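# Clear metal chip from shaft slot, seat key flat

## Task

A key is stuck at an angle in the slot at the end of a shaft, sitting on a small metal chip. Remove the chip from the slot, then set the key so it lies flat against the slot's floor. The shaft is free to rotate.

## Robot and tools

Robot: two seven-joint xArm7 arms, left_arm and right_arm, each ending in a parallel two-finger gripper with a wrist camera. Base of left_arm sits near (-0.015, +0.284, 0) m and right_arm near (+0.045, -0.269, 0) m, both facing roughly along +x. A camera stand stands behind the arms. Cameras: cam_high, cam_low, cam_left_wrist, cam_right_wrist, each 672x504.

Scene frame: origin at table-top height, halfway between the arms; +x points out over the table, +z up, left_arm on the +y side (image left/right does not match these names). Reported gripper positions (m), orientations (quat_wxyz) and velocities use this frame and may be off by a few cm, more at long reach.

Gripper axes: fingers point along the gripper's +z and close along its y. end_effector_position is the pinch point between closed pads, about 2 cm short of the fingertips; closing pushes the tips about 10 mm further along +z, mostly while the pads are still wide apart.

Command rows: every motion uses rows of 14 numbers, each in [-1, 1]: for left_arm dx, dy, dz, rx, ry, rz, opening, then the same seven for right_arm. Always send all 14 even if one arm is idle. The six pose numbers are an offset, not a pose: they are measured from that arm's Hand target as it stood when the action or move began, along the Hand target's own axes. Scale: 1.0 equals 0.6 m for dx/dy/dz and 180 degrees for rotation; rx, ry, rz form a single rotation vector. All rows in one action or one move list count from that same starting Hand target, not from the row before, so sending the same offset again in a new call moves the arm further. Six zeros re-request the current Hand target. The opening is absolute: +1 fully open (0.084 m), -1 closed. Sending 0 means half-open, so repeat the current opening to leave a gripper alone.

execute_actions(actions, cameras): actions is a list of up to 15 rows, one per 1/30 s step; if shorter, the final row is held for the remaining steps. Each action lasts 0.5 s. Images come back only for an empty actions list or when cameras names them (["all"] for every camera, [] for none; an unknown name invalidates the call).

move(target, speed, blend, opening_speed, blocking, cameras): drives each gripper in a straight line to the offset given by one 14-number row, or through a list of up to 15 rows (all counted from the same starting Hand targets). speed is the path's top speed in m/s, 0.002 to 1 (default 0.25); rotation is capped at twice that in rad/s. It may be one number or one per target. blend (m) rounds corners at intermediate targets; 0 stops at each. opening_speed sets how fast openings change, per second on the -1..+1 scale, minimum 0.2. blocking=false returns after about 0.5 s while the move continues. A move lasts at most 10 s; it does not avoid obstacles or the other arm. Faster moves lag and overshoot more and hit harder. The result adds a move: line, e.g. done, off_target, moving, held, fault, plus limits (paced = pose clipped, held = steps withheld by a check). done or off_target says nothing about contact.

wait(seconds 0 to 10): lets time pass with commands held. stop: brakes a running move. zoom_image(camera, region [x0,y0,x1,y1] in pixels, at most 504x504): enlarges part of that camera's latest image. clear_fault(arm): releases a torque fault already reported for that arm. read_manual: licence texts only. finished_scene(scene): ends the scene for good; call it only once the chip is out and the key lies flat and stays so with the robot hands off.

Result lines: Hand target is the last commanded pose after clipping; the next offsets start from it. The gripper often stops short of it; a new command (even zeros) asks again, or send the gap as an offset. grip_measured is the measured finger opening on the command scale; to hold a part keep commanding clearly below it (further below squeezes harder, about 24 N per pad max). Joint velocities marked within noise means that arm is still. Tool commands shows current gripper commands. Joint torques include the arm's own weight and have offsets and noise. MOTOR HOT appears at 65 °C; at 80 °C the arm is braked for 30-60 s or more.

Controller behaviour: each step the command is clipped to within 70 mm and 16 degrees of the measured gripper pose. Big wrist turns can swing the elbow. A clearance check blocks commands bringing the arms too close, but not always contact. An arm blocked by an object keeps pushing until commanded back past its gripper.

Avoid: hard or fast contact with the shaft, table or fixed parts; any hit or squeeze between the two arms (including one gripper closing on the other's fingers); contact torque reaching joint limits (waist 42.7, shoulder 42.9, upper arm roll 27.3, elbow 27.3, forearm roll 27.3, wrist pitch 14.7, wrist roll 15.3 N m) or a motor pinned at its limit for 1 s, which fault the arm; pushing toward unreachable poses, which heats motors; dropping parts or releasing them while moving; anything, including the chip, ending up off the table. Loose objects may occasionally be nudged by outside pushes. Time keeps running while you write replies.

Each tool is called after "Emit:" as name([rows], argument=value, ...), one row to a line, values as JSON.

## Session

Emit:
execute_actions(actions=[])

Emit:
zoom_image(camera="cam_high", region=[250, 170, 480, 340])

Emit:
zoom_image(camera="cam_low", region=[100, 150, 380, 300])

Scene clock: 0.00 s.
left_arm: end_effector_position=(+0.6095, +0.4961, +0.2294) grip_measured=+1.00 end_effector_quat_wxyz=(+0.246, +0.632, -0.157, +0.718) | right_arm: end_effector_position=(+0.2762, -0.1270, +0.2590) grip_measured=+1.00 end_effector_quat_wxyz=(-0.175, +0.636, +0.714, +0.234)
Joint positions: left_arm=[0.471 0.665 0.255 1.323 -2.011 1.61 2.372 0.084] | right_arm=[0.776 -1.142 -0.558 0.325 0 1.071 -1.237 0.084]
Joint velocities: within noise
Joint torques (N m): no reading
Hand target: left_arm +0.6095, +0.4961, +0.2294; +0.246, +0.632, -0.157, +0.718 | right_arm +0.2762, -0.1270, +0.2590; -0.175, +0.636, +0.714, +0.234
Tool commands: left_gripper/opening=+1.0 right_gripper/opening=+1.0

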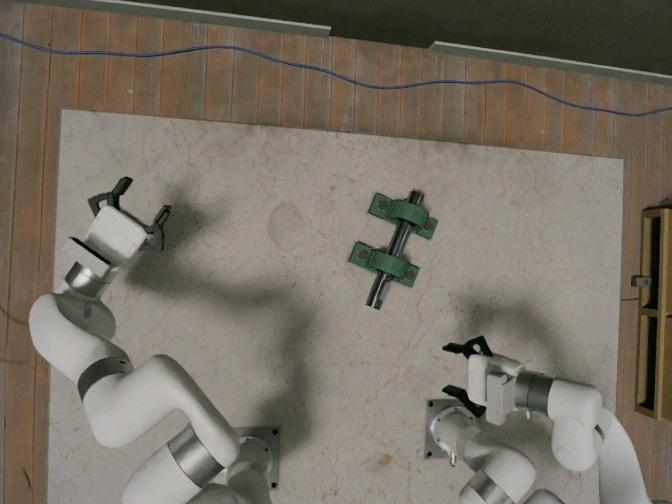

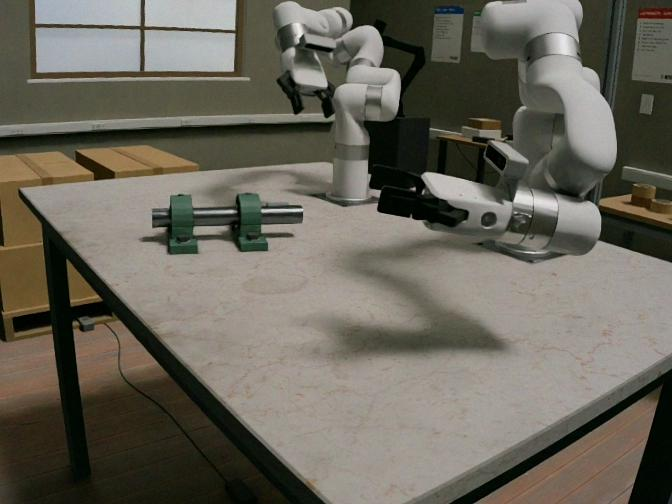

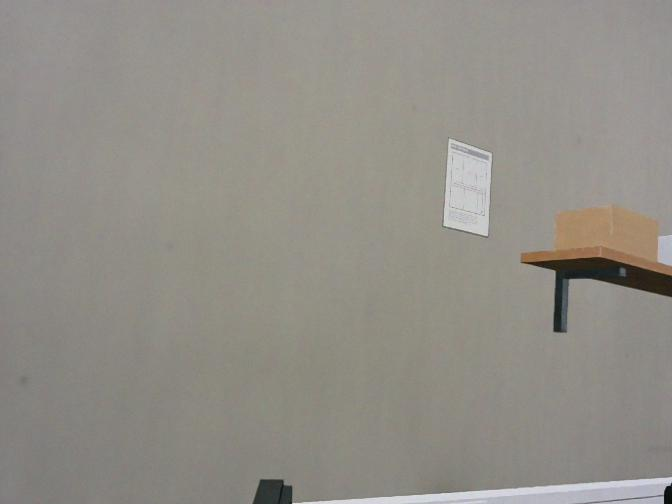

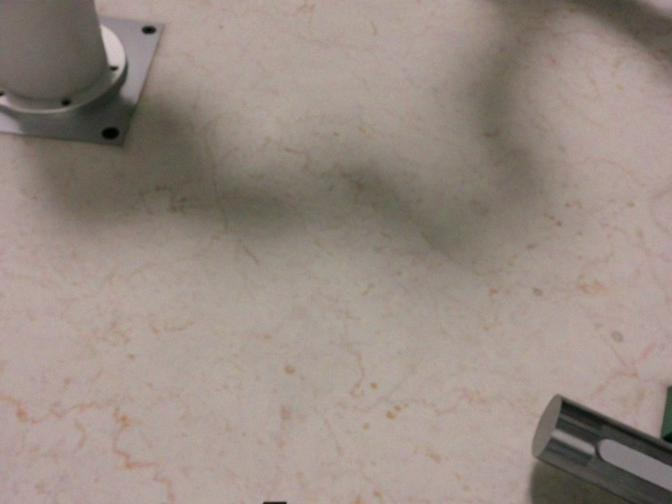

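Scaled by 2.191.

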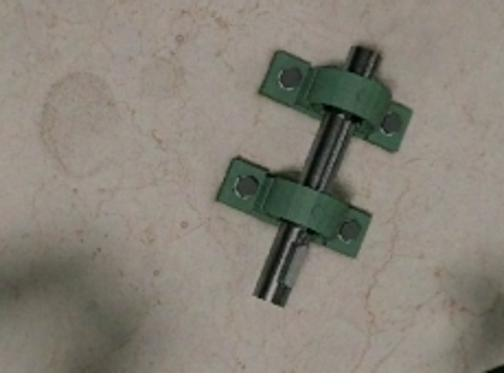

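Scaled by 1.800.

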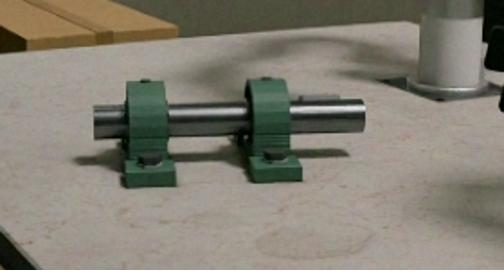

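Emit:
move(target=[0.034,0.771,-0.107,0.1246,-0.545,0.0668,1,-0.310,0.3265,-0.2415,-0.121,-0.0515,0.664,1], speed=0.3, cameras=["all"])

Scene clock: 38.83 s.
left_arm: end_effector_position=(+0.2989, +0.1503, +0.2793) grip_measured=+1.00 end_effector_quat_wxyz=(-0.136, +0.966, -0.219, +0.031) | right_arm: end_effector_position=(+0.4874, -0.3456, +0.2991) grip_measured=+1.00 end_effector_quat_wxyz=(-0.139, +0.964, -0.223, +0.033)
Joint positions: left_arm=[0.376 -0.681 -0.762 0.811 -0.182 1.292 0.225 0.084] | right_arm=[0.359 -0.19 -0.628 1.12 0.18 1.219 0.146 0.084]
Joint torques (N m): left_arm=[7.04 3.3 6.38 25.4 2.27 -0.6 -0.95] | right_arm=[-4.21 -8.12 0.19 20.35 3.22 -0.54 1.99]
Hand target: left_arm +0.2989, +0.1503, +0.2793; -0.136, +0.966, -0.219, +0.031 | right_arm +0.4875, -0.3456, +0.2991; -0.139, +0.964, -0.223, +0.033
Off the commanded pose: left_arm 0.000 m, 0 deg | right_arm 0.000 m, 0 deg.
move: done

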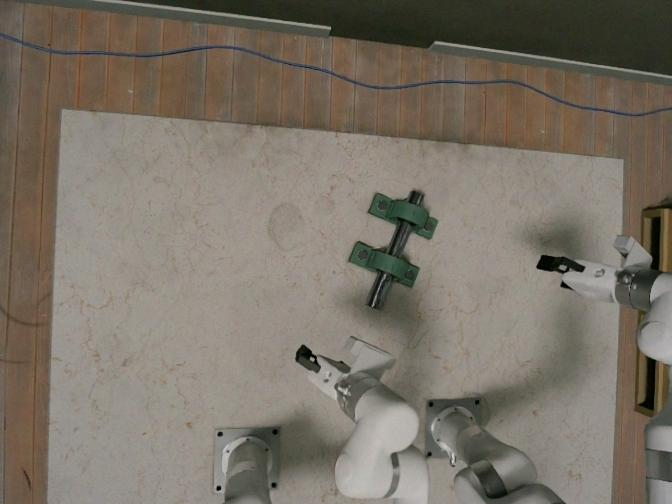

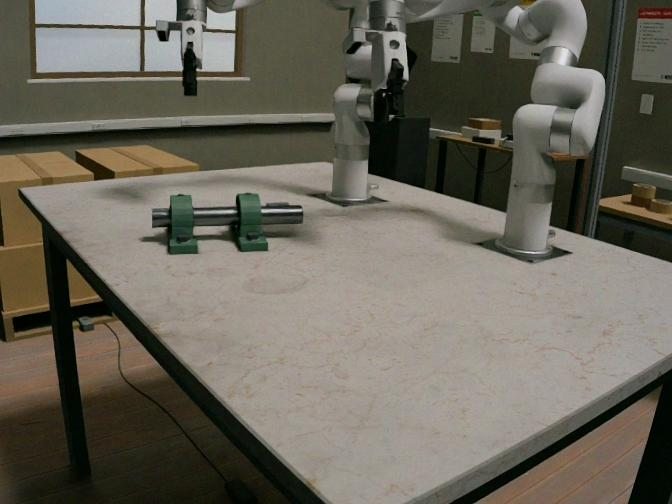

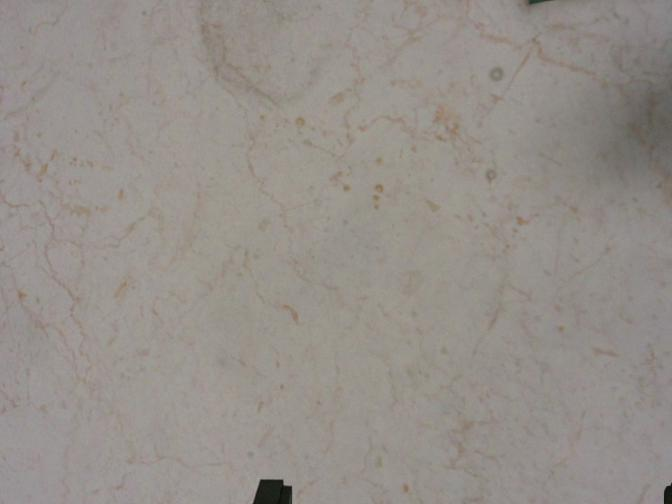

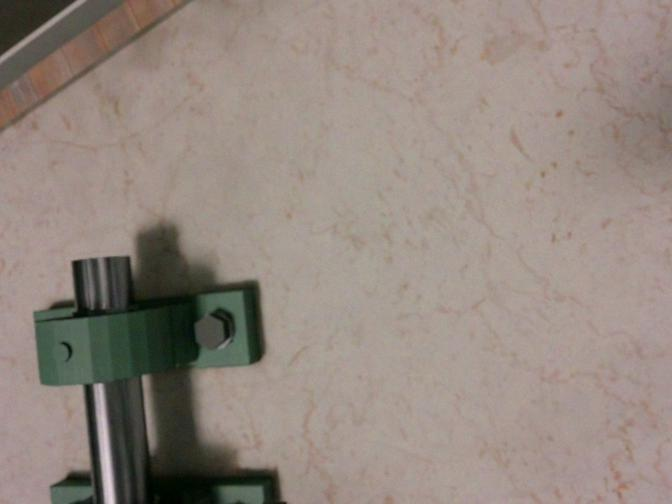

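Emit:
move(target=[0.265,0.288,0.056,0,0,0,1,0,0,0,0,0,0,1], speed=0.3, cameras=["cam_left_wrist"])

Emit:
zoom_image(camera="cam_left_wrist", region=[300, 200, 600, 500])

Scene clock: 51.33 s.
left_arm: end_effector_position=(+0.3745, -0.0599, +0.1994) grip_measured=+1.00 end_effector_quat_wxyz=(-0.136, +0.966, -0.219, +0.031) | right_arm: end_effector_position=(+0.4875, -0.3456, +0.2991) grip_measured=+1.00 end_effector_quat_wxyz=(-0.139, +0.964, -0.223, +0.033)
Joint positions: left_arm=[1.378 -0.486 -2.041 1.362 -0.17 1.204 -0.18 0.084] | right_arm=[0.359 -0.19 -0.628 1.12 0.18 1.219 0.146 0.084]
Joint torques (N m): left_arm=[7.09 16.58 6.92 24.92 -1.62 -0.41 1.18] | right_arm=[-4.02 -8.37 -0.11 20.47 2.78 -0.45 1.87]
Hand target: left_arm +0.3746, -0.0599, +0.1994; -0.136, +0.966, -0.219, +0.031 | right_arm +0.4875, -0.3456, +0.2991; -0.139, +0.964, -0.223, +0.033
Off the commanded pose: left_arm 0.000 m, 0 deg | right_arm 0.000 m, 0 deg.
move: done; limits=paced
Images, in order (width x height): cam_left_wrist 672x504.

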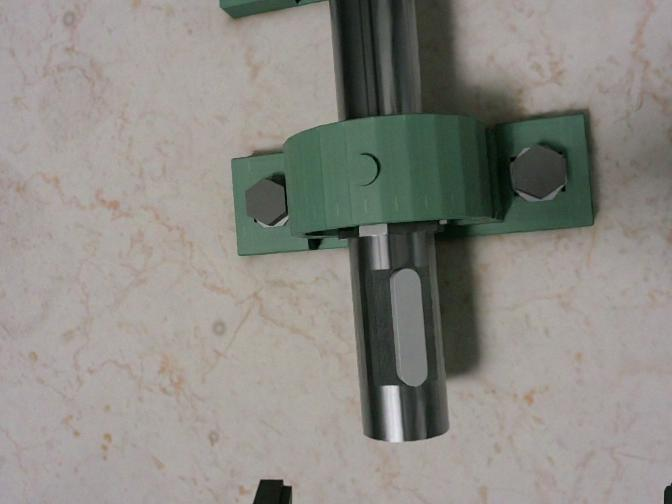

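Scaled by 1.680.

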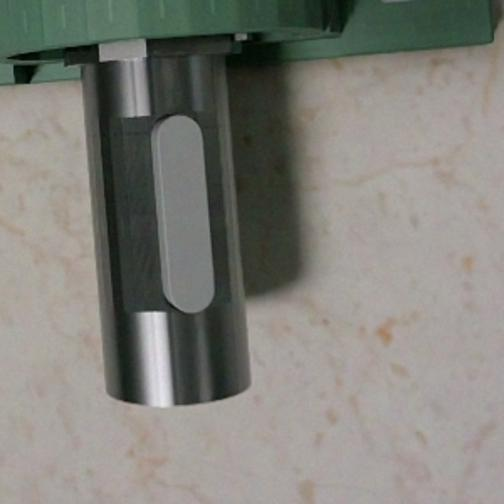

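Emit:
move(target=[0.0617,0.018,0.0718,0.0443,-0.0093,-0.0253,1,-0.266,-0.0773,0.3842,0.2956,0.2584,-0.4631,1], speed=0.25, cameras=["cam_left_wrist","cam_right_wrist"])

Emit:
zoom_image(camera="cam_right_wrist", region=[230, 340, 490, 490])

Emit:
zoom_image(camera="cam_left_wrist", region=[300, 304, 500, 504])

Scene clock: 120.77 s.
left_arm: end_effector_position=(+0.4086, -0.0745, +0.1550) grip_measured=+1.00 end_effector_quat_wxyz=(-0.204, +0.962, -0.176, +0.038) | right_arm: end_effector_position=(+0.3926, -0.1770, +0.0909) grip_measured=+1.00 end_effector_quat_wxyz=(-0.365, +0.630, +0.436, +0.529)
Joint positions: left_arm=[1.539 -0.747 -2.134 1.559 -0.228 1.26 -0.241 0.084] | right_arm=[1.178 -1.3 -1.965 0.37 0.198 0.432 -2.151 0.084]
Joint torques (N m): left_arm=[7.35 23.64 10.29 22.56 -1.44 -0.25 -1] | right_arm=[4.74 6.63 15.05 -0.41 -3.17 1.98 -1.67]
Hand target: left_arm +0.4086, -0.0745, +0.1550; -0.204, +0.962, -0.176, +0.038 | right_arm +0.3926, -0.1770, +0.0909; -0.365, +0.630, +0.436, +0.529
Off the commanded pose: left_arm 0.000 m, 0 deg | right_arm 0.000 m, 0 deg.
move: done
Images, in order (width x height): cam_left_wrist 672x504, cam_right_wrist 672x504.

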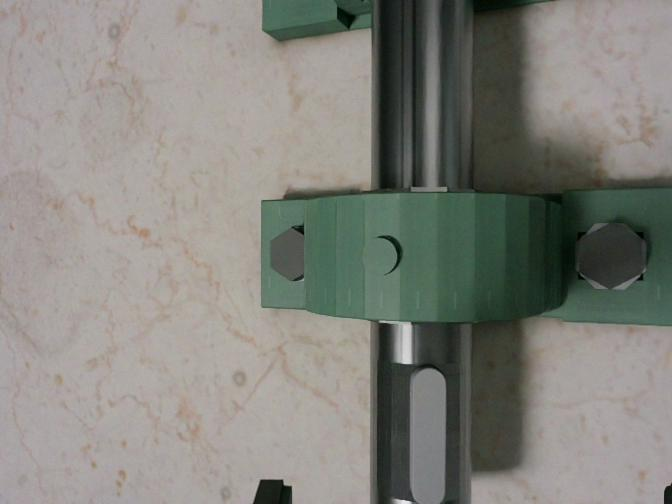

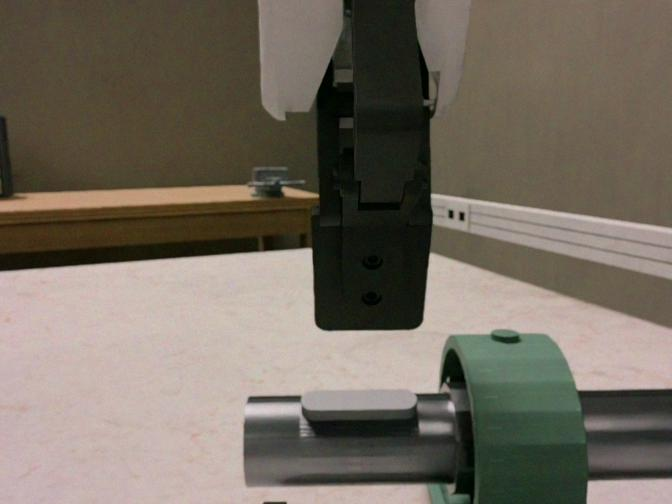

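Scaled by 1.938.

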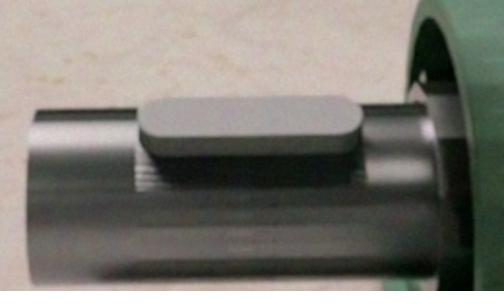

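Scaled by 2.520.

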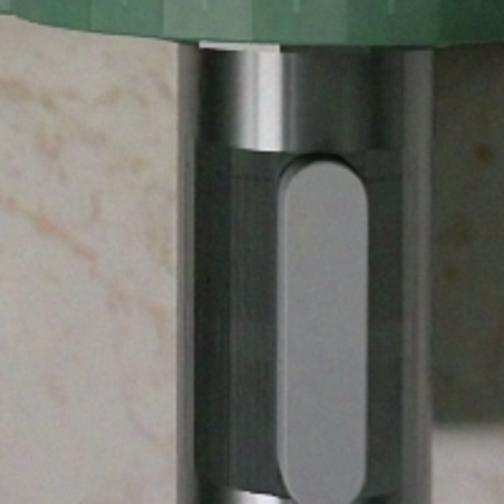

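Emit:
move([
  [0.0045,-0.0022,0.0833,-0.0139,0,0,0.2,0,0,0,0,0,0,1],
  [0.0045,-0.0007,0.1183,-0.0139,0,0,0.2,0,0,0,0,0,0,1],
], speed=0.12, cameras=["cam_left_wrist","cam_right_wrist"])

Emit:
zoom_image(camera="cam_left_wrist", region=[350, 364, 560, 504])

Scene clock: 154.13 s.
left_arm: end_effector_position=(+0.4215, -0.0482, +0.0904) grip_measured=+0.19 end_effector_quat_wxyz=(-0.183, +0.966, -0.177, +0.034) | right_arm: end_effector_position=(+0.3926, -0.1770, +0.0909) grip_measured=+1.00 end_effector_quat_wxyz=(-0.365, +0.630, +0.436, +0.529)
Joint positions: left_arm=[1.588 -0.78 -2.184 1.417 -0.3 1.065 -0.183 0.052] | right_arm=[1.179 -1.3 -1.965 0.37 0.198 0.432 -2.151 0.084]
Joint torques (N m): left_arm=[7.46 23.56 10.32 13.75 -1.67 -2.14 1.23] | right_arm=[5.02 7.03 14.74 -0.07 -3.27 2.06 -1.64]
Hand target: left_arm +0.4215, -0.0481, +0.0903; -0.183, +0.966, -0.177, +0.034 | right_arm +0.3926, -0.1770, +0.0909; -0.365, +0.630, +0.436, +0.529
Off the commanded pose: left_arm 0.000 m, 0 deg | right_arm 0.000 m, 0 deg.
move: done
Images, in order (width x height): cam_left_wrist 672x504, cam_right_wrist 672x504.

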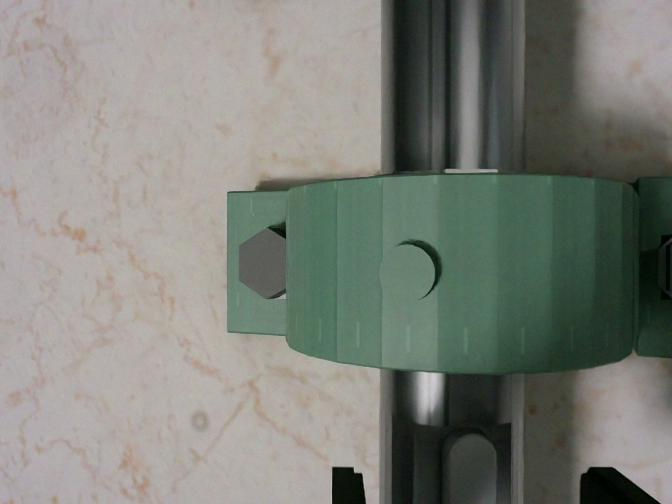

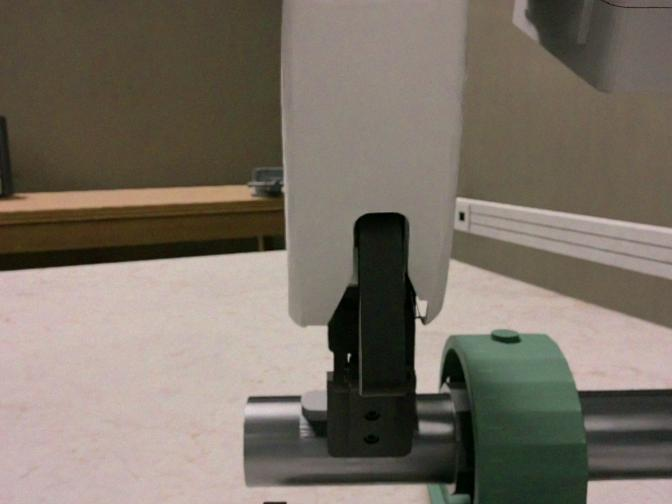

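Scaled by 2.400.

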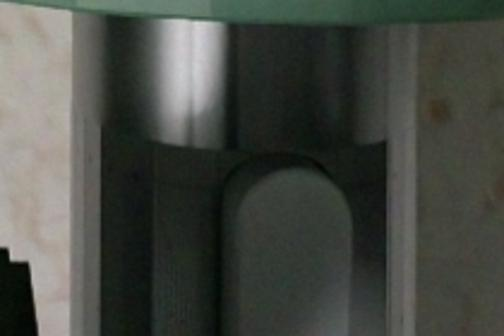

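Emit:
move(target=[0,0,0,0,0,0,-1,0,0,0,0,0,0,1], opening_speed=0.6, cameras=["cam_right_wrist"])

Emit:
move(target=[0,0,-0.005,0,0,0,-1,0,0,0,0,0,0,1], speed=0.03)

Scene clock: 164.83 s.
left_arm: end_effector_position=(+0.4215, -0.0481, +0.0904) grip_measured=-0.79 end_effector_quat_wxyz=(-0.183, +0.966, -0.177, +0.034) | right_arm: end_effector_position=(+0.3926, -0.1770, +0.0909) grip_measured=+1.00 end_effector_quat_wxyz=(-0.365, +0.630, +0.436, +0.529)
Joint positions: left_arm=[1.588 -0.78 -2.184 1.416 -0.3 1.065 -0.183 0.009] | right_arm=[1.179 -1.3 -1.965 0.37 0.198 0.432 -2.151 0.084]
Joint torques (N m): left_arm=[3.77 22.3 10.02 13.82 1.95 -0.52 1.23] | right_arm=[4.82 7.02 14.79 -0.36 -3.32 2.05 -1.55]
Hand target: left_arm +0.4215, -0.0481, +0.0903; -0.183, +0.966, -0.177, +0.034 | right_arm +0.3926, -0.1770, +0.0909; -0.365, +0.630, +0.436, +0.529
Off the commanded pose: left_arm 0.000 m, 0 deg | right_arm 0.000 m, 0 deg.
move: done
Images, in order (width x height): cam_right_wrist 672x504.

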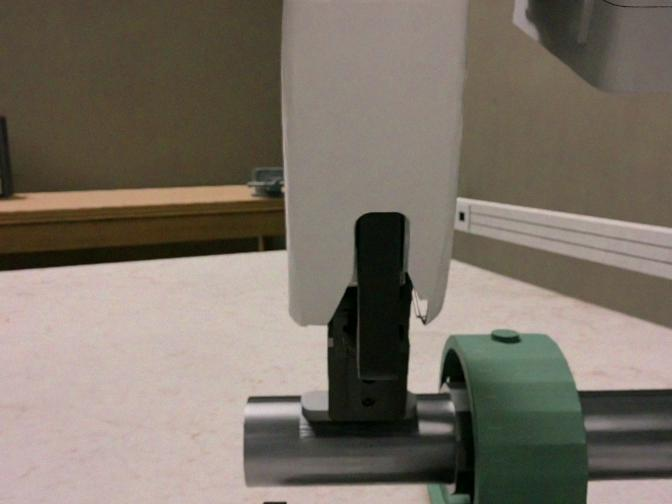

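Scene clock: 165.53 s.
left_arm: end_effector_position=(+0.4211, -0.0491, +0.0931) grip_measured=-1.00 end_effector_quat_wxyz=(-0.183, +0.966, -0.177, +0.034) | right_arm: end_effector_position=(+0.3926, -0.1770, +0.0909) grip_measured=+1.00 end_effector_quat_wxyz=(-0.365, +0.630, +0.436, +0.529)
Joint positions: left_arm=[1.586 -0.777 -2.181 1.421 -0.298 1.072 -0.184 0] | right_arm=[1.179 -1.3 -1.965 0.37 0.198 0.432 -2.151 0.084]
Joint torques (N m): left_arm=[-6.8 31.82 14.45 21.42 2.2 -0.34 -0.99] | right_arm=[4.72 6.72 14.62 -0.46 -3.2 1.95 -1.43]
Hand target: left_arm +0.4211, -0.0492, +0.0931; -0.183, +0.966, -0.177, +0.034 | right_arm +0.3926, -0.1770, +0.0909; -0.365, +0.630, +0.436, +0.529
Off the commanded pose: left_arm 0.000 m, 0 deg | right_arm 0.000 m, 0 deg.
move: done

Emit:
move(target=[0,0,0,0,0,0,-0.3,0,0,0,0,0,0,1])

Emit:
move(target=[0,0,0.0105,0,0,0,-0.3,0,0,0,0,0,0,1], speed=0.04)

Emit:
move(target=[0,0,0,0,0,0,-1,0,0,0,0,0,0,1], opening_speed=0.6, cameras=["cam_right_wrist"])

Emit:
move(target=[0,0,-0.003,0,0,0,-1,0,0,0,0,0,0,1], speed=0.03)

Scene clock: 180.37 s.
left_arm: end_effector_position=(+0.4211, -0.0492, +0.0931) grip_measured=-0.32 end_effector_quat_wxyz=(-0.183, +0.966, -0.177, +0.034) | right_arm: end_effector_position=(+0.3926, -0.1770, +0.0909) grip_measured=+1.00 end_effector_quat_wxyz=(-0.365, +0.630, +0.436, +0.529)
Joint positions: left_arm=[1.586 -0.777 -2.181 1.421 -0.297 1.072 -0.185 0.03] | right_arm=[1.179 -1.3 -1.965 0.37 0.198 0.432 -2.151 0.084]
Joint torques (N m): left_arm=[-6.57 31.94 14.33 21.54 2.32 -0.33 -0.92] | right_arm=[4.91 6.61 14.7 -0.45 -3.01 1.88 -1.47]
Hand target: left_arm +0.4211, -0.0492, +0.0931; -0.183, +0.966, -0.177, +0.034 | right_arm +0.3926, -0.1770, +0.0909; -0.365, +0.630, +0.436, +0.529
Off the commanded pose: left_arm 0.000 m, 0 deg | right_arm 0.000 m, 0 deg.
move: done

Scene clock: 181.13 s.
left_arm: end_effector_position=(+0.4219, -0.0470, +0.0873) grip_measured=-0.32 end_effector_quat_wxyz=(-0.183, +0.966, -0.177, +0.034) | right_arm: end_effector_position=(+0.3926, -0.1770, +0.0909) grip_measured=+1.00 end_effector_quat_wxyz=(-0.365, +0.630, +0.436, +0.529)
Joint positions: left_arm=[1.591 -0.783 -2.187 1.412 -0.303 1.057 -0.181 0.03] | right_arm=[1.179 -1.3 -1.965 0.37 0.198 0.432 -2.151 0.084]
Joint torques (N m): left_arm=[7.32 23.39 10.53 13.51 -1.69 -2.17 1.14] | right_arm=[4.74 6.52 14.7 -0.51 -3.18 1.92 -1.53]
Hand target: left_arm +0.4219, -0.0470, +0.0873; -0.183, +0.966, -0.177, +0.034 | right_arm +0.3926, -0.1770, +0.0909; -0.365, +0.630, +0.436, +0.529
Off the commanded pose: left_arm 0.000 m, 0 deg | right_arm 0.000 m, 0 deg.
move: done

Scene clock: 182.50 s.
left_arm: end_effector_position=(+0.4219, -0.0470, +0.0872) grip_measured=-0.74 end_effector_quat_wxyz=(-0.183, +0.966, -0.177, +0.034) | right_arm: end_effector_position=(+0.3926, -0.1770, +0.0909) grip_measured=+1.00 end_effector_quat_wxyz=(-0.365, +0.630, +0.436, +0.529)
Joint positions: left_arm=[1.591 -0.783 -2.187 1.412 -0.303 1.057 -0.181 0.012] | right_arm=[1.179 -1.3 -1.965 0.37 0.198 0.432 -2.151 0.084]
Joint torques (N m): left_arm=[8.57 26.89 19.97 13.44 3.5 0.36 0.99] | right_arm=[5.41 7.06 14.83 -0.42 -2.94 1.93 -1.53]
Hand target: left_arm +0.4219, -0.0470, +0.0873; -0.183, +0.966, -0.177, +0.034 | right_arm +0.3926, -0.1770, +0.0909; -0.365, +0.630, +0.436, +0.529
Off the commanded pose: left_arm 0.000 m, 0 deg | right_arm 0.000 m, 0 deg.
move: done
Images, in order (width x height): cam_right_wrist 672x504.

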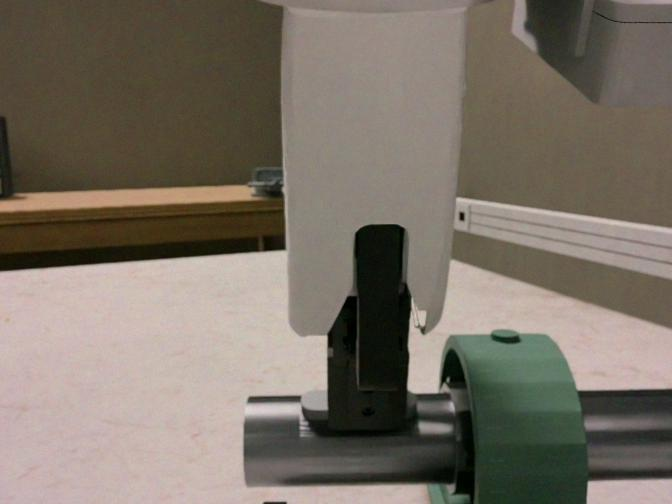

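Scene clock: 183.20 s.
left_arm: end_effector_position=(+0.4217, -0.0475, +0.0889) grip_measured=-0.74 end_effector_quat_wxyz=(-0.184, +0.966, -0.177, +0.034) | right_arm: end_effector_position=(+0.3926, -0.1770, +0.0909) grip_measured=+1.00 end_effector_quat_wxyz=(-0.365, +0.630, +0.436, +0.529)
Joint positions: left_arm=[1.589 -0.782 -2.185 1.414 -0.301 1.062 -0.182 0.012] | right_arm=[1.179 -1.3 -1.965 0.37 0.198 0.432 -2.151 0.084]
Joint torques (N m): left_arm=[-10.5 40.85 18.31 30.5 2.65 -0.29 -0.94] | right_arm=[4.76 6.58 14.6 -0.26 -3.47 1.92 -1.62]
Hand target: left_arm +0.4217, -0.0476, +0.0889; -0.183, +0.966, -0.177, +0.034 | right_arm +0.3926, -0.1770, +0.0909; -0.365, +0.630, +0.436, +0.529
Off the commanded pose: left_arm 0.000 m, 0 deg | right_arm 0.000 m, 0 deg.
move: done

Emit:
move(target=[0,0,-0.002,0,0,0,-1,0,0,0,0,0,0,1], speed=0.03)

Emit:
move(target=[0,0,-0.002,0,0,0,-1,0,0,0,0,0,0,1], speed=0.03, cameras=["cam_right_wrist"])

Scene clock: 190.83 s.
left_arm: end_effector_position=(+0.4215, -0.0480, +0.0900) grip_measured=-0.74 end_effector_quat_wxyz=(-0.183, +0.966, -0.177, +0.034) | right_arm: end_effector_position=(+0.3926, -0.1770, +0.0909) grip_measured=+1.00 end_effector_quat_wxyz=(-0.365, +0.630, +0.436, +0.529)
Joint positions: left_arm=[1.588 -0.78 -2.184 1.416 -0.3 1.064 -0.183 0.011] | right_arm=[1.179 -1.3 -1.965 0.37 0.198 0.432 -2.151 0.084]
Joint torques (N m): left_arm=[-11.2 40.91 17.89 33.44 2.46 -1.46 -0.91] | right_arm=[5.1 6.52 14.75 -0.04 -3 2 -1.28]
Hand target: left_arm +0.4215, -0.0480, +0.0901; -0.183, +0.966, -0.177, +0.034 | right_arm +0.3926, -0.1770, +0.0909; -0.365, +0.630, +0.436, +0.529
Off the commanded pose: left_arm 0.000 m, 0 deg | right_arm 0.000 m, 0 deg.
move: done

Scene clock: 191.53 s.
left_arm: end_effector_position=(+0.4216, -0.0486, +0.0914) grip_measured=-0.84 end_effector_quat_wxyz=(-0.183, +0.966, -0.177, +0.034) | right_arm: end_effector_position=(+0.3926, -0.1770, +0.0909) grip_measured=+1.00 end_effector_quat_wxyz=(-0.365, +0.630, +0.436, +0.529)
Joint positions: left_arm=[1.587 -0.779 -2.183 1.418 -0.299 1.067 -0.183 0.007] | right_arm=[1.179 -1.3 -1.965 0.37 0.198 0.432 -2.151 0.084]
Joint torques (N m): left_arm=[-6.74 24.2 9.33 15.25 2.1 0.45 -0.98] | right_arm=[4.98 6.56 15.03 -0.28 -3.16 1.94 -1.57]
Hand target: left_arm +0.4214, -0.0484, +0.0912; -0.183, +0.966, -0.177, +0.034 | right_arm +0.3926, -0.1770, +0.0909; -0.365, +0.630, +0.436, +0.529
Off the commanded pose: left_arm 0.000 m, 0 deg | right_arm 0.000 m, 0 deg.
move: done
Images, in order (width x height): cam_right_wrist 672x504.

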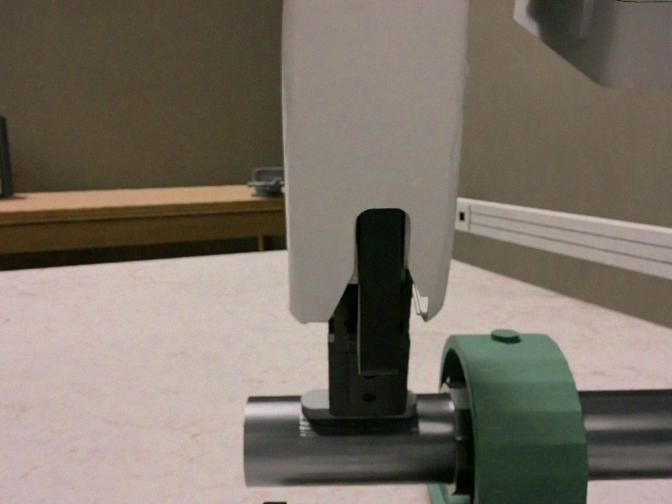

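Emit:
move(target=[0,0,0,0,0,0,-0.4,0,0,0,0,0,0,1])

Emit:
move([
  [0,0,-0.03,0,0,0,-0.4,0,0,0,0,0,0,1],
  [0.03,0,-0.03,0,0,0,-1,0,0,0,0,0,0,1],
], speed=0.1, cameras=["cam_right_wrist"])

Emit:
zoom_image(camera="cam_right_wrist", region=[230, 340, 490, 490])

Emit:
move(target=[0,0,0.029,0,0,0,-1,0,0,0,0,0,0,1], speed=0.05)

Scene clock: 204.07 s.
left_arm: end_effector_position=(+0.4213, -0.0484, +0.0911) grip_measured=-0.42 end_effector_quat_wxyz=(-0.184, +0.966, -0.177, +0.034) | right_arm: end_effector_position=(+0.3926, -0.1770, +0.0909) grip_measured=+1.00 end_effector_quat_wxyz=(-0.365, +0.630, +0.436, +0.529)
Joint positions: left_arm=[1.587 -0.779 -2.183 1.418 -0.299 1.067 -0.183 0.026] | right_arm=[1.179 -1.3 -1.965 0.37 0.198 0.432 -2.151 0.084]
Joint torques (N m): left_arm=[5.46 31.41 14.37 21.38 0.97 -2.15 -0.8] | right_arm=[4.96 6.75 14.78 -0.28 -3.19 1.96 -1.29]
Hand target: left_arm +0.4214, -0.0484, +0.0912; -0.183, +0.966, -0.177, +0.034 | right_arm +0.3926, -0.1770, +0.0909; -0.365, +0.630, +0.436, +0.529
Off the commanded pose: left_arm 0.000 m, 0 deg | right_arm 0.000 m, 0 deg.
move: done

Scene clock: 206.00 s.
left_arm: end_effector_position=(+0.4359, -0.0610, +0.1079) grip_measured=-1.00 end_effector_quat_wxyz=(-0.183, +0.966, -0.177, +0.034) | right_arm: end_effector_position=(+0.3926, -0.1770, +0.0909) grip_measured=+1.00 end_effector_quat_wxyz=(-0.365, +0.630, +0.436, +0.529)
Joint positions: left_arm=[1.636 -0.805 -2.192 1.529 -0.3 1.139 -0.178 0] | right_arm=[1.179 -1.3 -1.965 0.37 0.198 0.432 -2.151 0.084]
Joint torques (N m): left_arm=[7.65 24.92 10.48 21.74 -1.63 -0.31 1.22] | right_arm=[5.21 6.81 15.05 -0.29 -2.96 1.89 -1.54]
Hand target: left_arm +0.4359, -0.0610, +0.1079; -0.183, +0.966, -0.177, +0.034 | right_arm +0.3926, -0.1770, +0.0909; -0.365, +0.630, +0.436, +0.529
Off the commanded pose: left_arm 0.000 m, 0 deg | right_arm 0.000 m, 0 deg.
move: done
Images, in order (width x height): cam_right_wrist 672x504.

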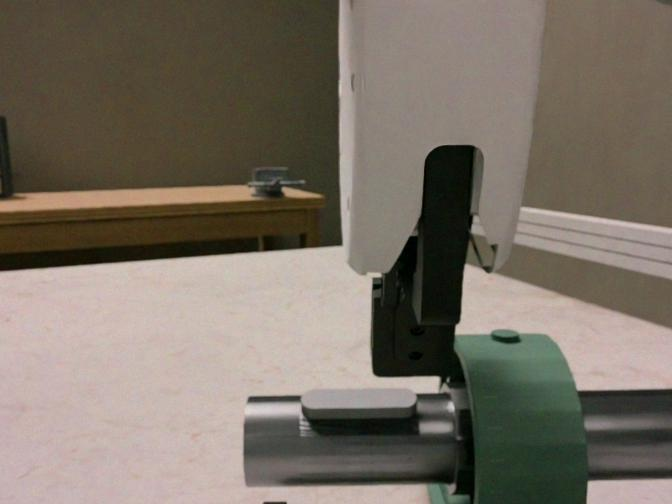

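Scaled by 1.938.

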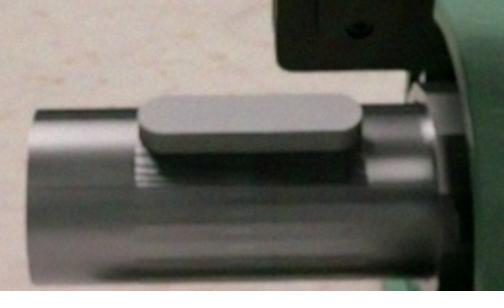

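Scene clock: 206.87 s.
left_arm: end_effector_position=(+0.4381, -0.0550, +0.0918) grip_measured=-1.00 end_effector_quat_wxyz=(-0.183, +0.966, -0.177, +0.034) | right_arm: end_effector_position=(+0.3926, -0.1770, +0.0909) grip_measured=+1.00 end_effector_quat_wxyz=(-0.365, +0.630, +0.436, +0.529)
Joint positions: left_arm=[1.646 -0.821 -2.204 1.502 -0.313 1.098 -0.17 0] | right_arm=[1.179 -1.3 -1.965 0.37 0.198 0.432 -2.151 0.084]
Joint torques (N m): left_arm=[7.45 24.99 10.72 13.66 -1.58 -2.33 1.24] | right_arm=[4.77 6.82 14.81 -0.31 -3.09 1.82 -1.47]
Hand target: left_arm +0.4381, -0.0550, +0.0917; -0.183, +0.966, -0.177, +0.034 | right_arm +0.3926, -0.1770, +0.0909; -0.365, +0.630, +0.436, +0.529
Off the commanded pose: left_arm 0.000 m, 0 deg | right_arm 0.000 m, 0 deg.
move: done

Emit:
move(target=[-0.008,0,0.001,0,0,0,-1,0,0,0,0,0,0,1], speed=0.04)

Emit:
move(target=[0,0,0.0015,0,0,0,-1,0,0,0,0,0,0,1], speed=0.03)

Emit:
move(target=[0,0,0.0015,0,0,0,-1,0,0,0,0,0,0,1], speed=0.03)

Emit:
move(target=[0,0,0.0015,0,0,0,-1,0,0,0,0,0,0,1], speed=0.03, cameras=["cam_right_wrist"])

Scene clock: 217.40 s.
left_arm: end_effector_position=(+0.4338, -0.0532, +0.0912) grip_measured=-1.00 end_effector_quat_wxyz=(-0.183, +0.966, -0.177, +0.034) | right_arm: end_effector_position=(+0.3926, -0.1770, +0.0909) grip_measured=+1.00 end_effector_quat_wxyz=(-0.365, +0.630, +0.436, +0.529)
Joint positions: left_arm=[1.63 -0.811 -2.198 1.479 -0.31 1.089 -0.173 0] | right_arm=[1.179 -1.3 -1.965 0.37 0.198 0.432 -2.151 0.084]
Joint torques (N m): left_arm=[-5.49 28.53 11.72 5.49 2.14 -0.16 -1.02] | right_arm=[5.18 6.82 15.03 -0.35 -3.14 1.89 -1.32]
Hand target: left_arm +0.4337, -0.0531, +0.0912; -0.183, +0.966, -0.177, +0.034 | right_arm +0.3926, -0.1770, +0.0909; -0.365, +0.630, +0.436, +0.529
Off the commanded pose: left_arm 0.000 m, 0 deg | right_arm 0.000 m, 0 deg.
move: done

Scene clock: 218.10 s.
left_arm: end_effector_position=(+0.4337, -0.0527, +0.0900) grip_measured=-1.00 end_effector_quat_wxyz=(-0.184, +0.966, -0.177, +0.033) | right_arm: end_effector_position=(+0.3926, -0.1770, +0.0909) grip_measured=+1.00 end_effector_quat_wxyz=(-0.365, +0.630, +0.436, +0.529)
Joint positions: left_arm=[1.631 -0.812 -2.199 1.477 -0.311 1.087 -0.172 0] | right_arm=[1.179 -1.3 -1.965 0.37 0.198 0.432 -2.151 0.084]
Joint torques (N m): left_arm=[8.44 26.58 12.1 13.96 -1.02 -1.13 1.21] | right_arm=[4.82 7.05 15.14 -0.37 -3.07 1.89 -1.47]
Hand target: left_arm +0.4338, -0.0528, +0.0903; -0.183, +0.966, -0.177, +0.034 | right_arm +0.3926, -0.1770, +0.0909; -0.365, +0.630, +0.436, +0.529
Off the commanded pose: left_arm 0.000 m, 0 deg | right_arm 0.000 m, 0 deg.
move: done

Scene clock: 218.80 s.
left_arm: end_effector_position=(+0.4339, -0.0526, +0.0896) grip_measured=-1.00 end_effector_quat_wxyz=(-0.183, +0.966, -0.177, +0.034) | right_arm: end_effector_position=(+0.3926, -0.1770, +0.0909) grip_measured=+1.00 end_effector_quat_wxyz=(-0.365, +0.630, +0.436, +0.529)
Joint positions: left_arm=[1.631 -0.812 -2.2 1.476 -0.312 1.085 -0.172 0] | right_arm=[1.179 -1.3 -1.965 0.37 0.198 0.432 -2.151 0.084]
Joint torques (N m): left_arm=[13.38 17.84 10.3 6.66 -1.3 -3.12 1.23] | right_arm=[5.1 7.09 14.99 -0.4 -3.12 1.86 -1.3]
Hand target: left_arm +0.4340, -0.0525, +0.0895; -0.183, +0.966, -0.177, +0.034 | right_arm +0.3926, -0.1770, +0.0909; -0.365, +0.630, +0.436, +0.529
Off the commanded pose: left_arm 0.000 m, 0 deg | right_arm 0.000 m, 0 deg.
move: done

Scene clock: 219.50 s.
left_arm: end_effector_position=(+0.4340, -0.0523, +0.0888) grip_measured=-1.00 end_effector_quat_wxyz=(-0.183, +0.966, -0.177, +0.034) | right_arm: end_effector_position=(+0.3926, -0.1770, +0.0909) grip_measured=+1.00 end_effector_quat_wxyz=(-0.365, +0.630, +0.436, +0.529)
Joint positions: left_arm=[1.632 -0.813 -2.2 1.475 -0.312 1.083 -0.171 0] | right_arm=[1.179 -1.3 -1.965 0.37 0.198 0.432 -2.151 0.084]
Joint torques (N m): left_arm=[21.58 0.72 5.76 -3.84 -1.93 -6.28 1.15] | right_arm=[4.66 7.21 14.93 -0.35 -3.28 1.91 -1.53]
Hand target: left_arm +0.4341, -0.0522, +0.0887; -0.183, +0.966, -0.177, +0.034 | right_arm +0.3926, -0.1770, +0.0909; -0.365, +0.630, +0.436, +0.529
Off the commanded pose: left_arm 0.000 m, 0 deg | right_arm 0.000 m, 0 deg.
move: done
Images, in order (width x height): cam_right_wrist 672x504.

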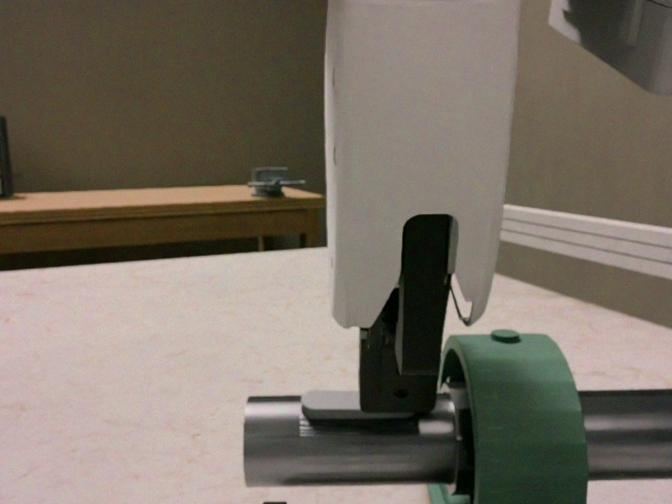

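Emit:
move(target=[0,0,0.0016,0,0,0,-1,0,0,0,0,0,0,1], speed=0.03)

Emit:
move([
  [0,0,-0.012,0,0,0,-1,0,0,0,0,0,0,1],
  [-0.06,0,-0.012,0,0,0,-1,0,0,0,0,0,0,1],
  [-0.06,0,-0.0045,0,0,0,-1,0,0,0,0,0,0,1],
], speed=0.06, cameras=["cam_right_wrist"])

Emit:
move(target=[0,0,0.0025,0,0,0,-1,0,0,0,0,0,0,1], speed=0.03)

Emit:
move(target=[0,0,0.0015,0,0,0,-1,0,0,0,0,0,0,1], speed=0.03, cameras=["cam_right_wrist"])

Emit:
zoom_image(camera="cam_right_wrist", region=[230, 340, 490, 490])

Scene clock: 232.33 s.
left_arm: end_effector_position=(+0.4341, -0.0522, +0.0882) grip_measured=-1.00 end_effector_quat_wxyz=(-0.183, +0.966, -0.177, +0.034) | right_arm: end_effector_position=(+0.3926, -0.1770, +0.0909) grip_measured=+1.00 end_effector_quat_wxyz=(-0.365, +0.630, +0.436, +0.529)
Joint positions: left_arm=[1.632 -0.813 -2.201 1.474 -0.313 1.081 -0.171 0] | right_arm=[1.179 -1.3 -1.965 0.37 0.198 0.432 -2.151 0.084]
Joint torques (N m): left_arm=[31.29 -4.58 4.76 -12.59 -1.4 -8.89 1.14] | right_arm=[4.57 7.08 14.95 -0.28 -2.87 1.85 -1.49]
Hand target: left_arm +0.4342, -0.0519, +0.0878; -0.183, +0.966, -0.177, +0.034 | right_arm +0.3926, -0.1770, +0.0909; -0.365, +0.630, +0.436, +0.529
Off the commanded pose: left_arm 0.001 m, 0 deg | right_arm 0.000 m, 0 deg.
move: done

Scene clock: 234.33 s.
left_arm: end_effector_position=(+0.4002, -0.0401, +0.0903) grip_measured=-1.00 end_effector_quat_wxyz=(-0.183, +0.966, -0.177, +0.034) | right_arm: end_effector_position=(+0.3926, -0.1770, +0.0909) grip_measured=+1.00 end_effector_quat_wxyz=(-0.365, +0.630, +0.436, +0.529)
Joint positions: left_arm=[1.512 -0.727 -2.154 1.317 -0.28 1.031 -0.204 0] | right_arm=[1.179 -1.3 -1.965 0.37 0.198 0.432 -2.151 0.084]
Joint torques (N m): left_arm=[7.51 21.24 10.08 13.71 -1.65 -2.22 1.17] | right_arm=[5.23 6.9 15.14 -0.25 -2.94 1.96 -1.3]
Hand target: left_arm +0.4002, -0.0400, +0.0903; -0.183, +0.966, -0.177, +0.034 | right_arm +0.3926, -0.1770, +0.0909; -0.365, +0.630, +0.436, +0.529
Off the commanded pose: left_arm 0.000 m, 0 deg | right_arm 0.000 m, 0 deg.
move: done
Images, in order (width x height): cam_right_wrist 672x504.

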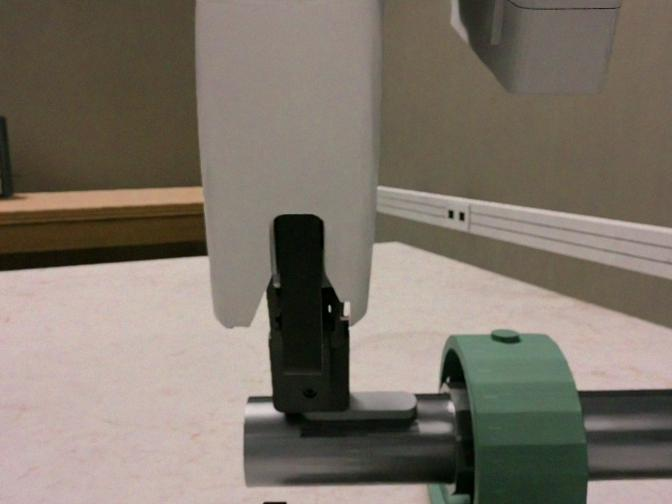

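Scene clock: 235.03 s.
left_arm: end_effector_position=(+0.4003, -0.0397, +0.0890) grip_measured=-1.00 end_effector_quat_wxyz=(-0.183, +0.966, -0.177, +0.034) | right_arm: end_effector_position=(+0.3926, -0.1770, +0.0909) grip_measured=+1.00 end_effector_quat_wxyz=(-0.365, +0.630, +0.436, +0.529)
Joint positions: left_arm=[1.514 -0.729 -2.155 1.315 -0.282 1.028 -0.203 0] | right_arm=[1.179 -1.3 -1.965 0.37 0.198 0.432 -2.151 0.084]
Joint torques (N m): left_arm=[20.4 1.53 5.71 -0.73 -2.17 -6.36 1.32] | right_arm=[5.05 6.85 15.12 -0.31 -3.12 2.05 -1.42]
Hand target: left_arm +0.4004, -0.0395, +0.0889; -0.183, +0.966, -0.177, +0.034 | right_arm +0.3926, -0.1770, +0.0909; -0.365, +0.630, +0.436, +0.529
Off the commanded pose: left_arm 0.000 m, 0 deg | right_arm 0.000 m, 0 deg.
move: done

Scene clock: 235.73 s.
left_arm: end_effector_position=(+0.4003, -0.0394, +0.0883) grip_measured=-1.00 end_effector_quat_wxyz=(-0.183, +0.966, -0.177, +0.034) | right_arm: end_effector_position=(+0.3926, -0.1770, +0.0909) grip_measured=+1.00 end_effector_quat_wxyz=(-0.365, +0.630, +0.436, +0.529)
Joint positions: left_arm=[1.514 -0.729 -2.156 1.314 -0.283 1.026 -0.203 0] | right_arm=[1.179 -1.3 -1.965 0.37 0.198 0.432 -2.151 0.084]
Joint torques (N m): left_arm=[31.53 -7.61 4.31 -12.04 -2.12 -9.01 1.3] | right_arm=[5.01 6.71 14.94 -0.28 -2.7 2 -1.26]
Hand target: left_arm +0.4005, -0.0392, +0.0880; -0.183, +0.966, -0.177, +0.034 | right_arm +0.3926, -0.1770, +0.0909; -0.365, +0.630, +0.436, +0.529
Off the commanded pose: left_arm 0.000 m, 0 deg | right_arm 0.000 m, 0 deg.
move: done
Images, in order (width x height): cam_right_wrist 672x504.

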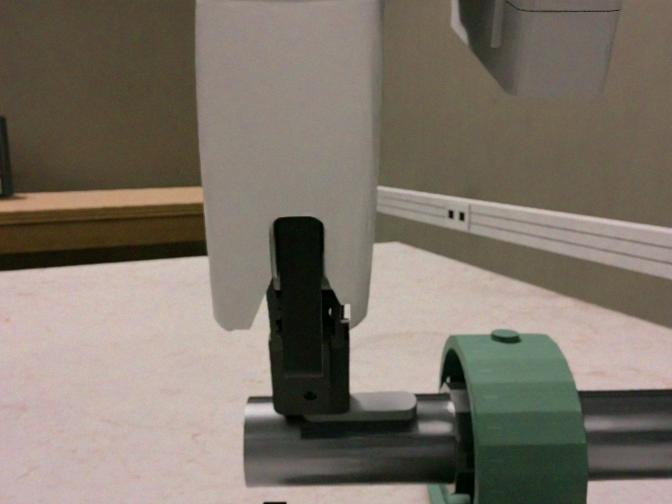

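Scaled by 1.938.

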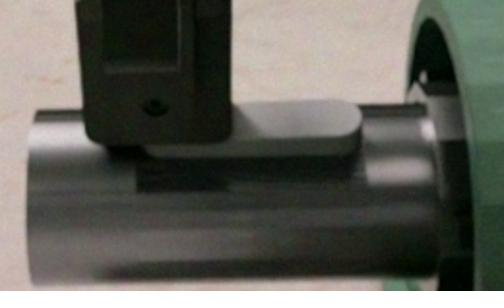

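Emit:
move([
  [0,0,-0.03,0,0,0,-1,0,0,0,0,0,0,1],
  [0.0515,0,-0.03,0,0,0,-0.3,0,0,0,0,0,0,1],
], speed=0.1, cameras=["cam_left_wrist","cam_right_wrist"])

Emit:
zoom_image(camera="cam_right_wrist", region=[230, 340, 490, 490])

Emit:
move(target=[0,0,0.0314,0,0,0,-0.3,0,0,0,0,0,0,1], speed=0.08)

Emit:
move(target=[0,0,0,0,0,0,-1,0,0,0,0,0,0,1], opening_speed=0.6, cameras=["cam_right_wrist"])

Emit:
move(target=[0,0,-0.003,0,0,0,-1,0,0,0,0,0,0,1], speed=0.03)

Scene clock: 251.43 s.
left_arm: end_effector_position=(+0.4271, -0.0563, +0.1048) grip_measured=-0.32 end_effector_quat_wxyz=(-0.183, +0.966, -0.177, +0.034) | right_arm: end_effector_position=(+0.3926, -0.1770, +0.0909) grip_measured=+1.00 end_effector_quat_wxyz=(-0.365, +0.630, +0.436, +0.529)
Joint positions: left_arm=[1.604 -0.785 -2.181 1.477 -0.295 1.115 -0.184 0.03] | right_arm=[1.179 -1.3 -1.965 0.37 0.198 0.432 -2.151 0.084]
Joint torques (N m): left_arm=[7.44 23.84 10.56 21.83 -1.64 -0.39 1.24] | right_arm=[4.73 7.01 15.02 -0.43 -2.88 1.96 -1.36]
Hand target: left_arm +0.4271, -0.0563, +0.1048; -0.183, +0.966, -0.177, +0.034 | right_arm +0.3926, -0.1770, +0.0909; -0.365, +0.630, +0.436, +0.529
Off the commanded pose: left_arm 0.000 m, 0 deg | right_arm 0.000 m, 0 deg.
move: done
Images, in order (width x height): cam_left_wrist 672x504, cam_right_wrist 672x504.

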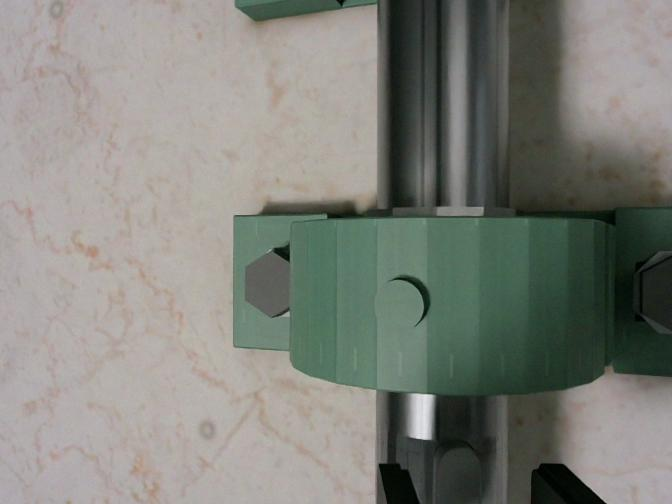

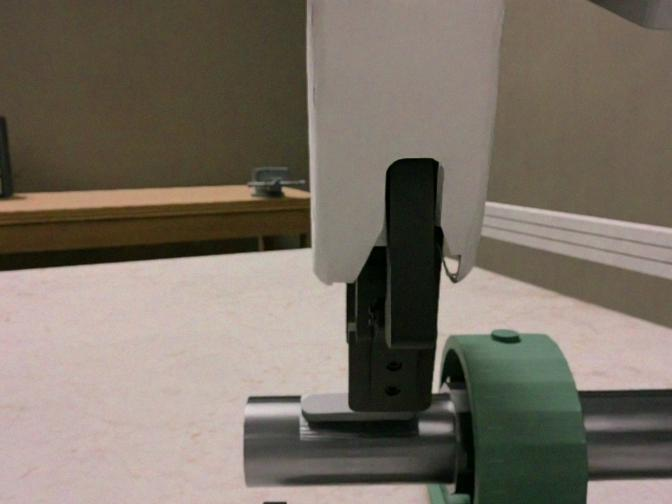

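Scaled by 1.938.

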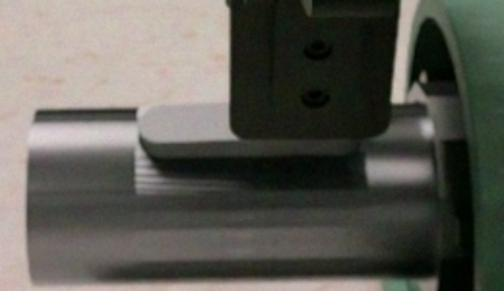

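Scene clock: 252.30 s.
left_arm: end_effector_position=(+0.4295, -0.0499, +0.0873) grip_measured=-0.32 end_effector_quat_wxyz=(-0.183, +0.966, -0.177, +0.034) | right_arm: end_effector_position=(+0.3926, -0.1770, +0.0909) grip_measured=+1.00 end_effector_quat_wxyz=(-0.365, +0.630, +0.436, +0.529)
Joint positions: left_arm=[1.616 -0.803 -2.195 1.449 -0.31 1.071 -0.174 0.03] | right_arm=[1.179 -1.3 -1.965 0.37 0.198 0.432 -2.151 0.084]
Joint torques (N m): left_arm=[7.57 24.07 10.52 13.59 -1.66 -2.1 1.23] | right_arm=[5.04 7.15 15.09 -0.5 -2.89 1.83 -1.32]
Hand target: left_arm +0.4295, -0.0499, +0.0873; -0.183, +0.966, -0.177, +0.034 | right_arm +0.3926, -0.1770, +0.0909; -0.365, +0.630, +0.436, +0.529
Off the commanded pose: left_arm 0.000 m, 0 deg | right_arm 0.000 m, 0 deg.
move: done

Scene clock: 253.67 s.
left_arm: end_effector_position=(+0.4295, -0.0499, +0.0872) grip_measured=-0.74 end_effector_quat_wxyz=(-0.183, +0.966, -0.177, +0.034) | right_arm: end_effector_position=(+0.3926, -0.1770, +0.0909) grip_measured=+1.00 end_effector_quat_wxyz=(-0.365, +0.630, +0.436, +0.529)
Joint positions: left_arm=[1.616 -0.803 -2.195 1.449 -0.31 1.071 -0.174 0.012] | right_arm=[1.179 -1.3 -1.965 0.37 0.198 0.432 -2.151 0.084]
Joint torques (N m): left_arm=[8.58 27.79 20.39 13.44 3.67 0.33 0.98] | right_arm=[4.91 7.1 15.15 -0.49 -3.22 2.08 -1.42]
Hand target: left_arm +0.4295, -0.0499, +0.0873; -0.183, +0.966, -0.177, +0.034 | right_arm +0.3926, -0.1770, +0.0909; -0.365, +0.630, +0.436, +0.529
Off the commanded pose: left_arm 0.000 m, 0 deg | right_arm 0.000 m, 0 deg.
move: done
Images, in order (width x height): cam_right_wrist 672x504.

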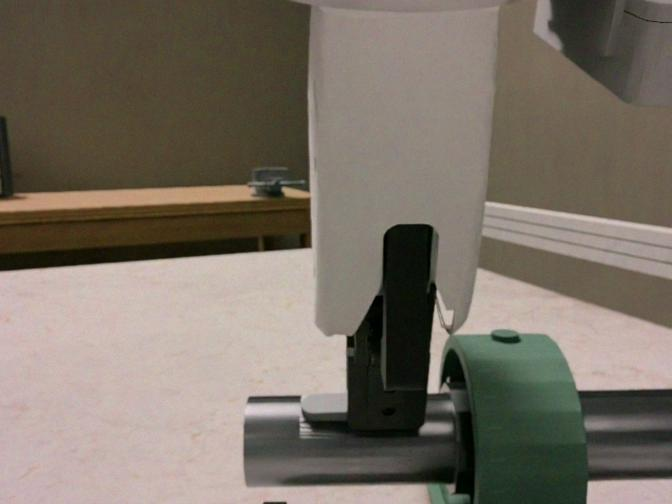

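Scene clock: 254.37 s.
left_arm: end_effector_position=(+0.4293, -0.0504, +0.0889) grip_measured=-0.74 end_effector_quat_wxyz=(-0.183, +0.966, -0.177, +0.034) | right_arm: end_effector_position=(+0.3926, -0.1770, +0.0909) grip_measured=+1.00 end_effector_quat_wxyz=(-0.365, +0.630, +0.436, +0.529)
Joint positions: left_arm=[1.615 -0.801 -2.194 1.451 -0.309 1.075 -0.175 0.011] | right_arm=[1.179 -1.3 -1.965 0.37 0.198 0.432 -2.151 0.084]
Joint torques (N m): left_arm=[-4.22 36.29 20.32 24.42 3.54 -0.76 -0.92] | right_arm=[4.75 6.59 15.11 -0.37 -2.96 1.89 -1.26]
Hand target: left_arm +0.4293, -0.0505, +0.0889; -0.183, +0.966, -0.177, +0.034 | right_arm +0.3926, -0.1770, +0.0909; -0.365, +0.630, +0.436, +0.529
Off the commanded pose: left_arm 0.000 m, 0 deg | right_arm 0.000 m, 0 deg.
move: done


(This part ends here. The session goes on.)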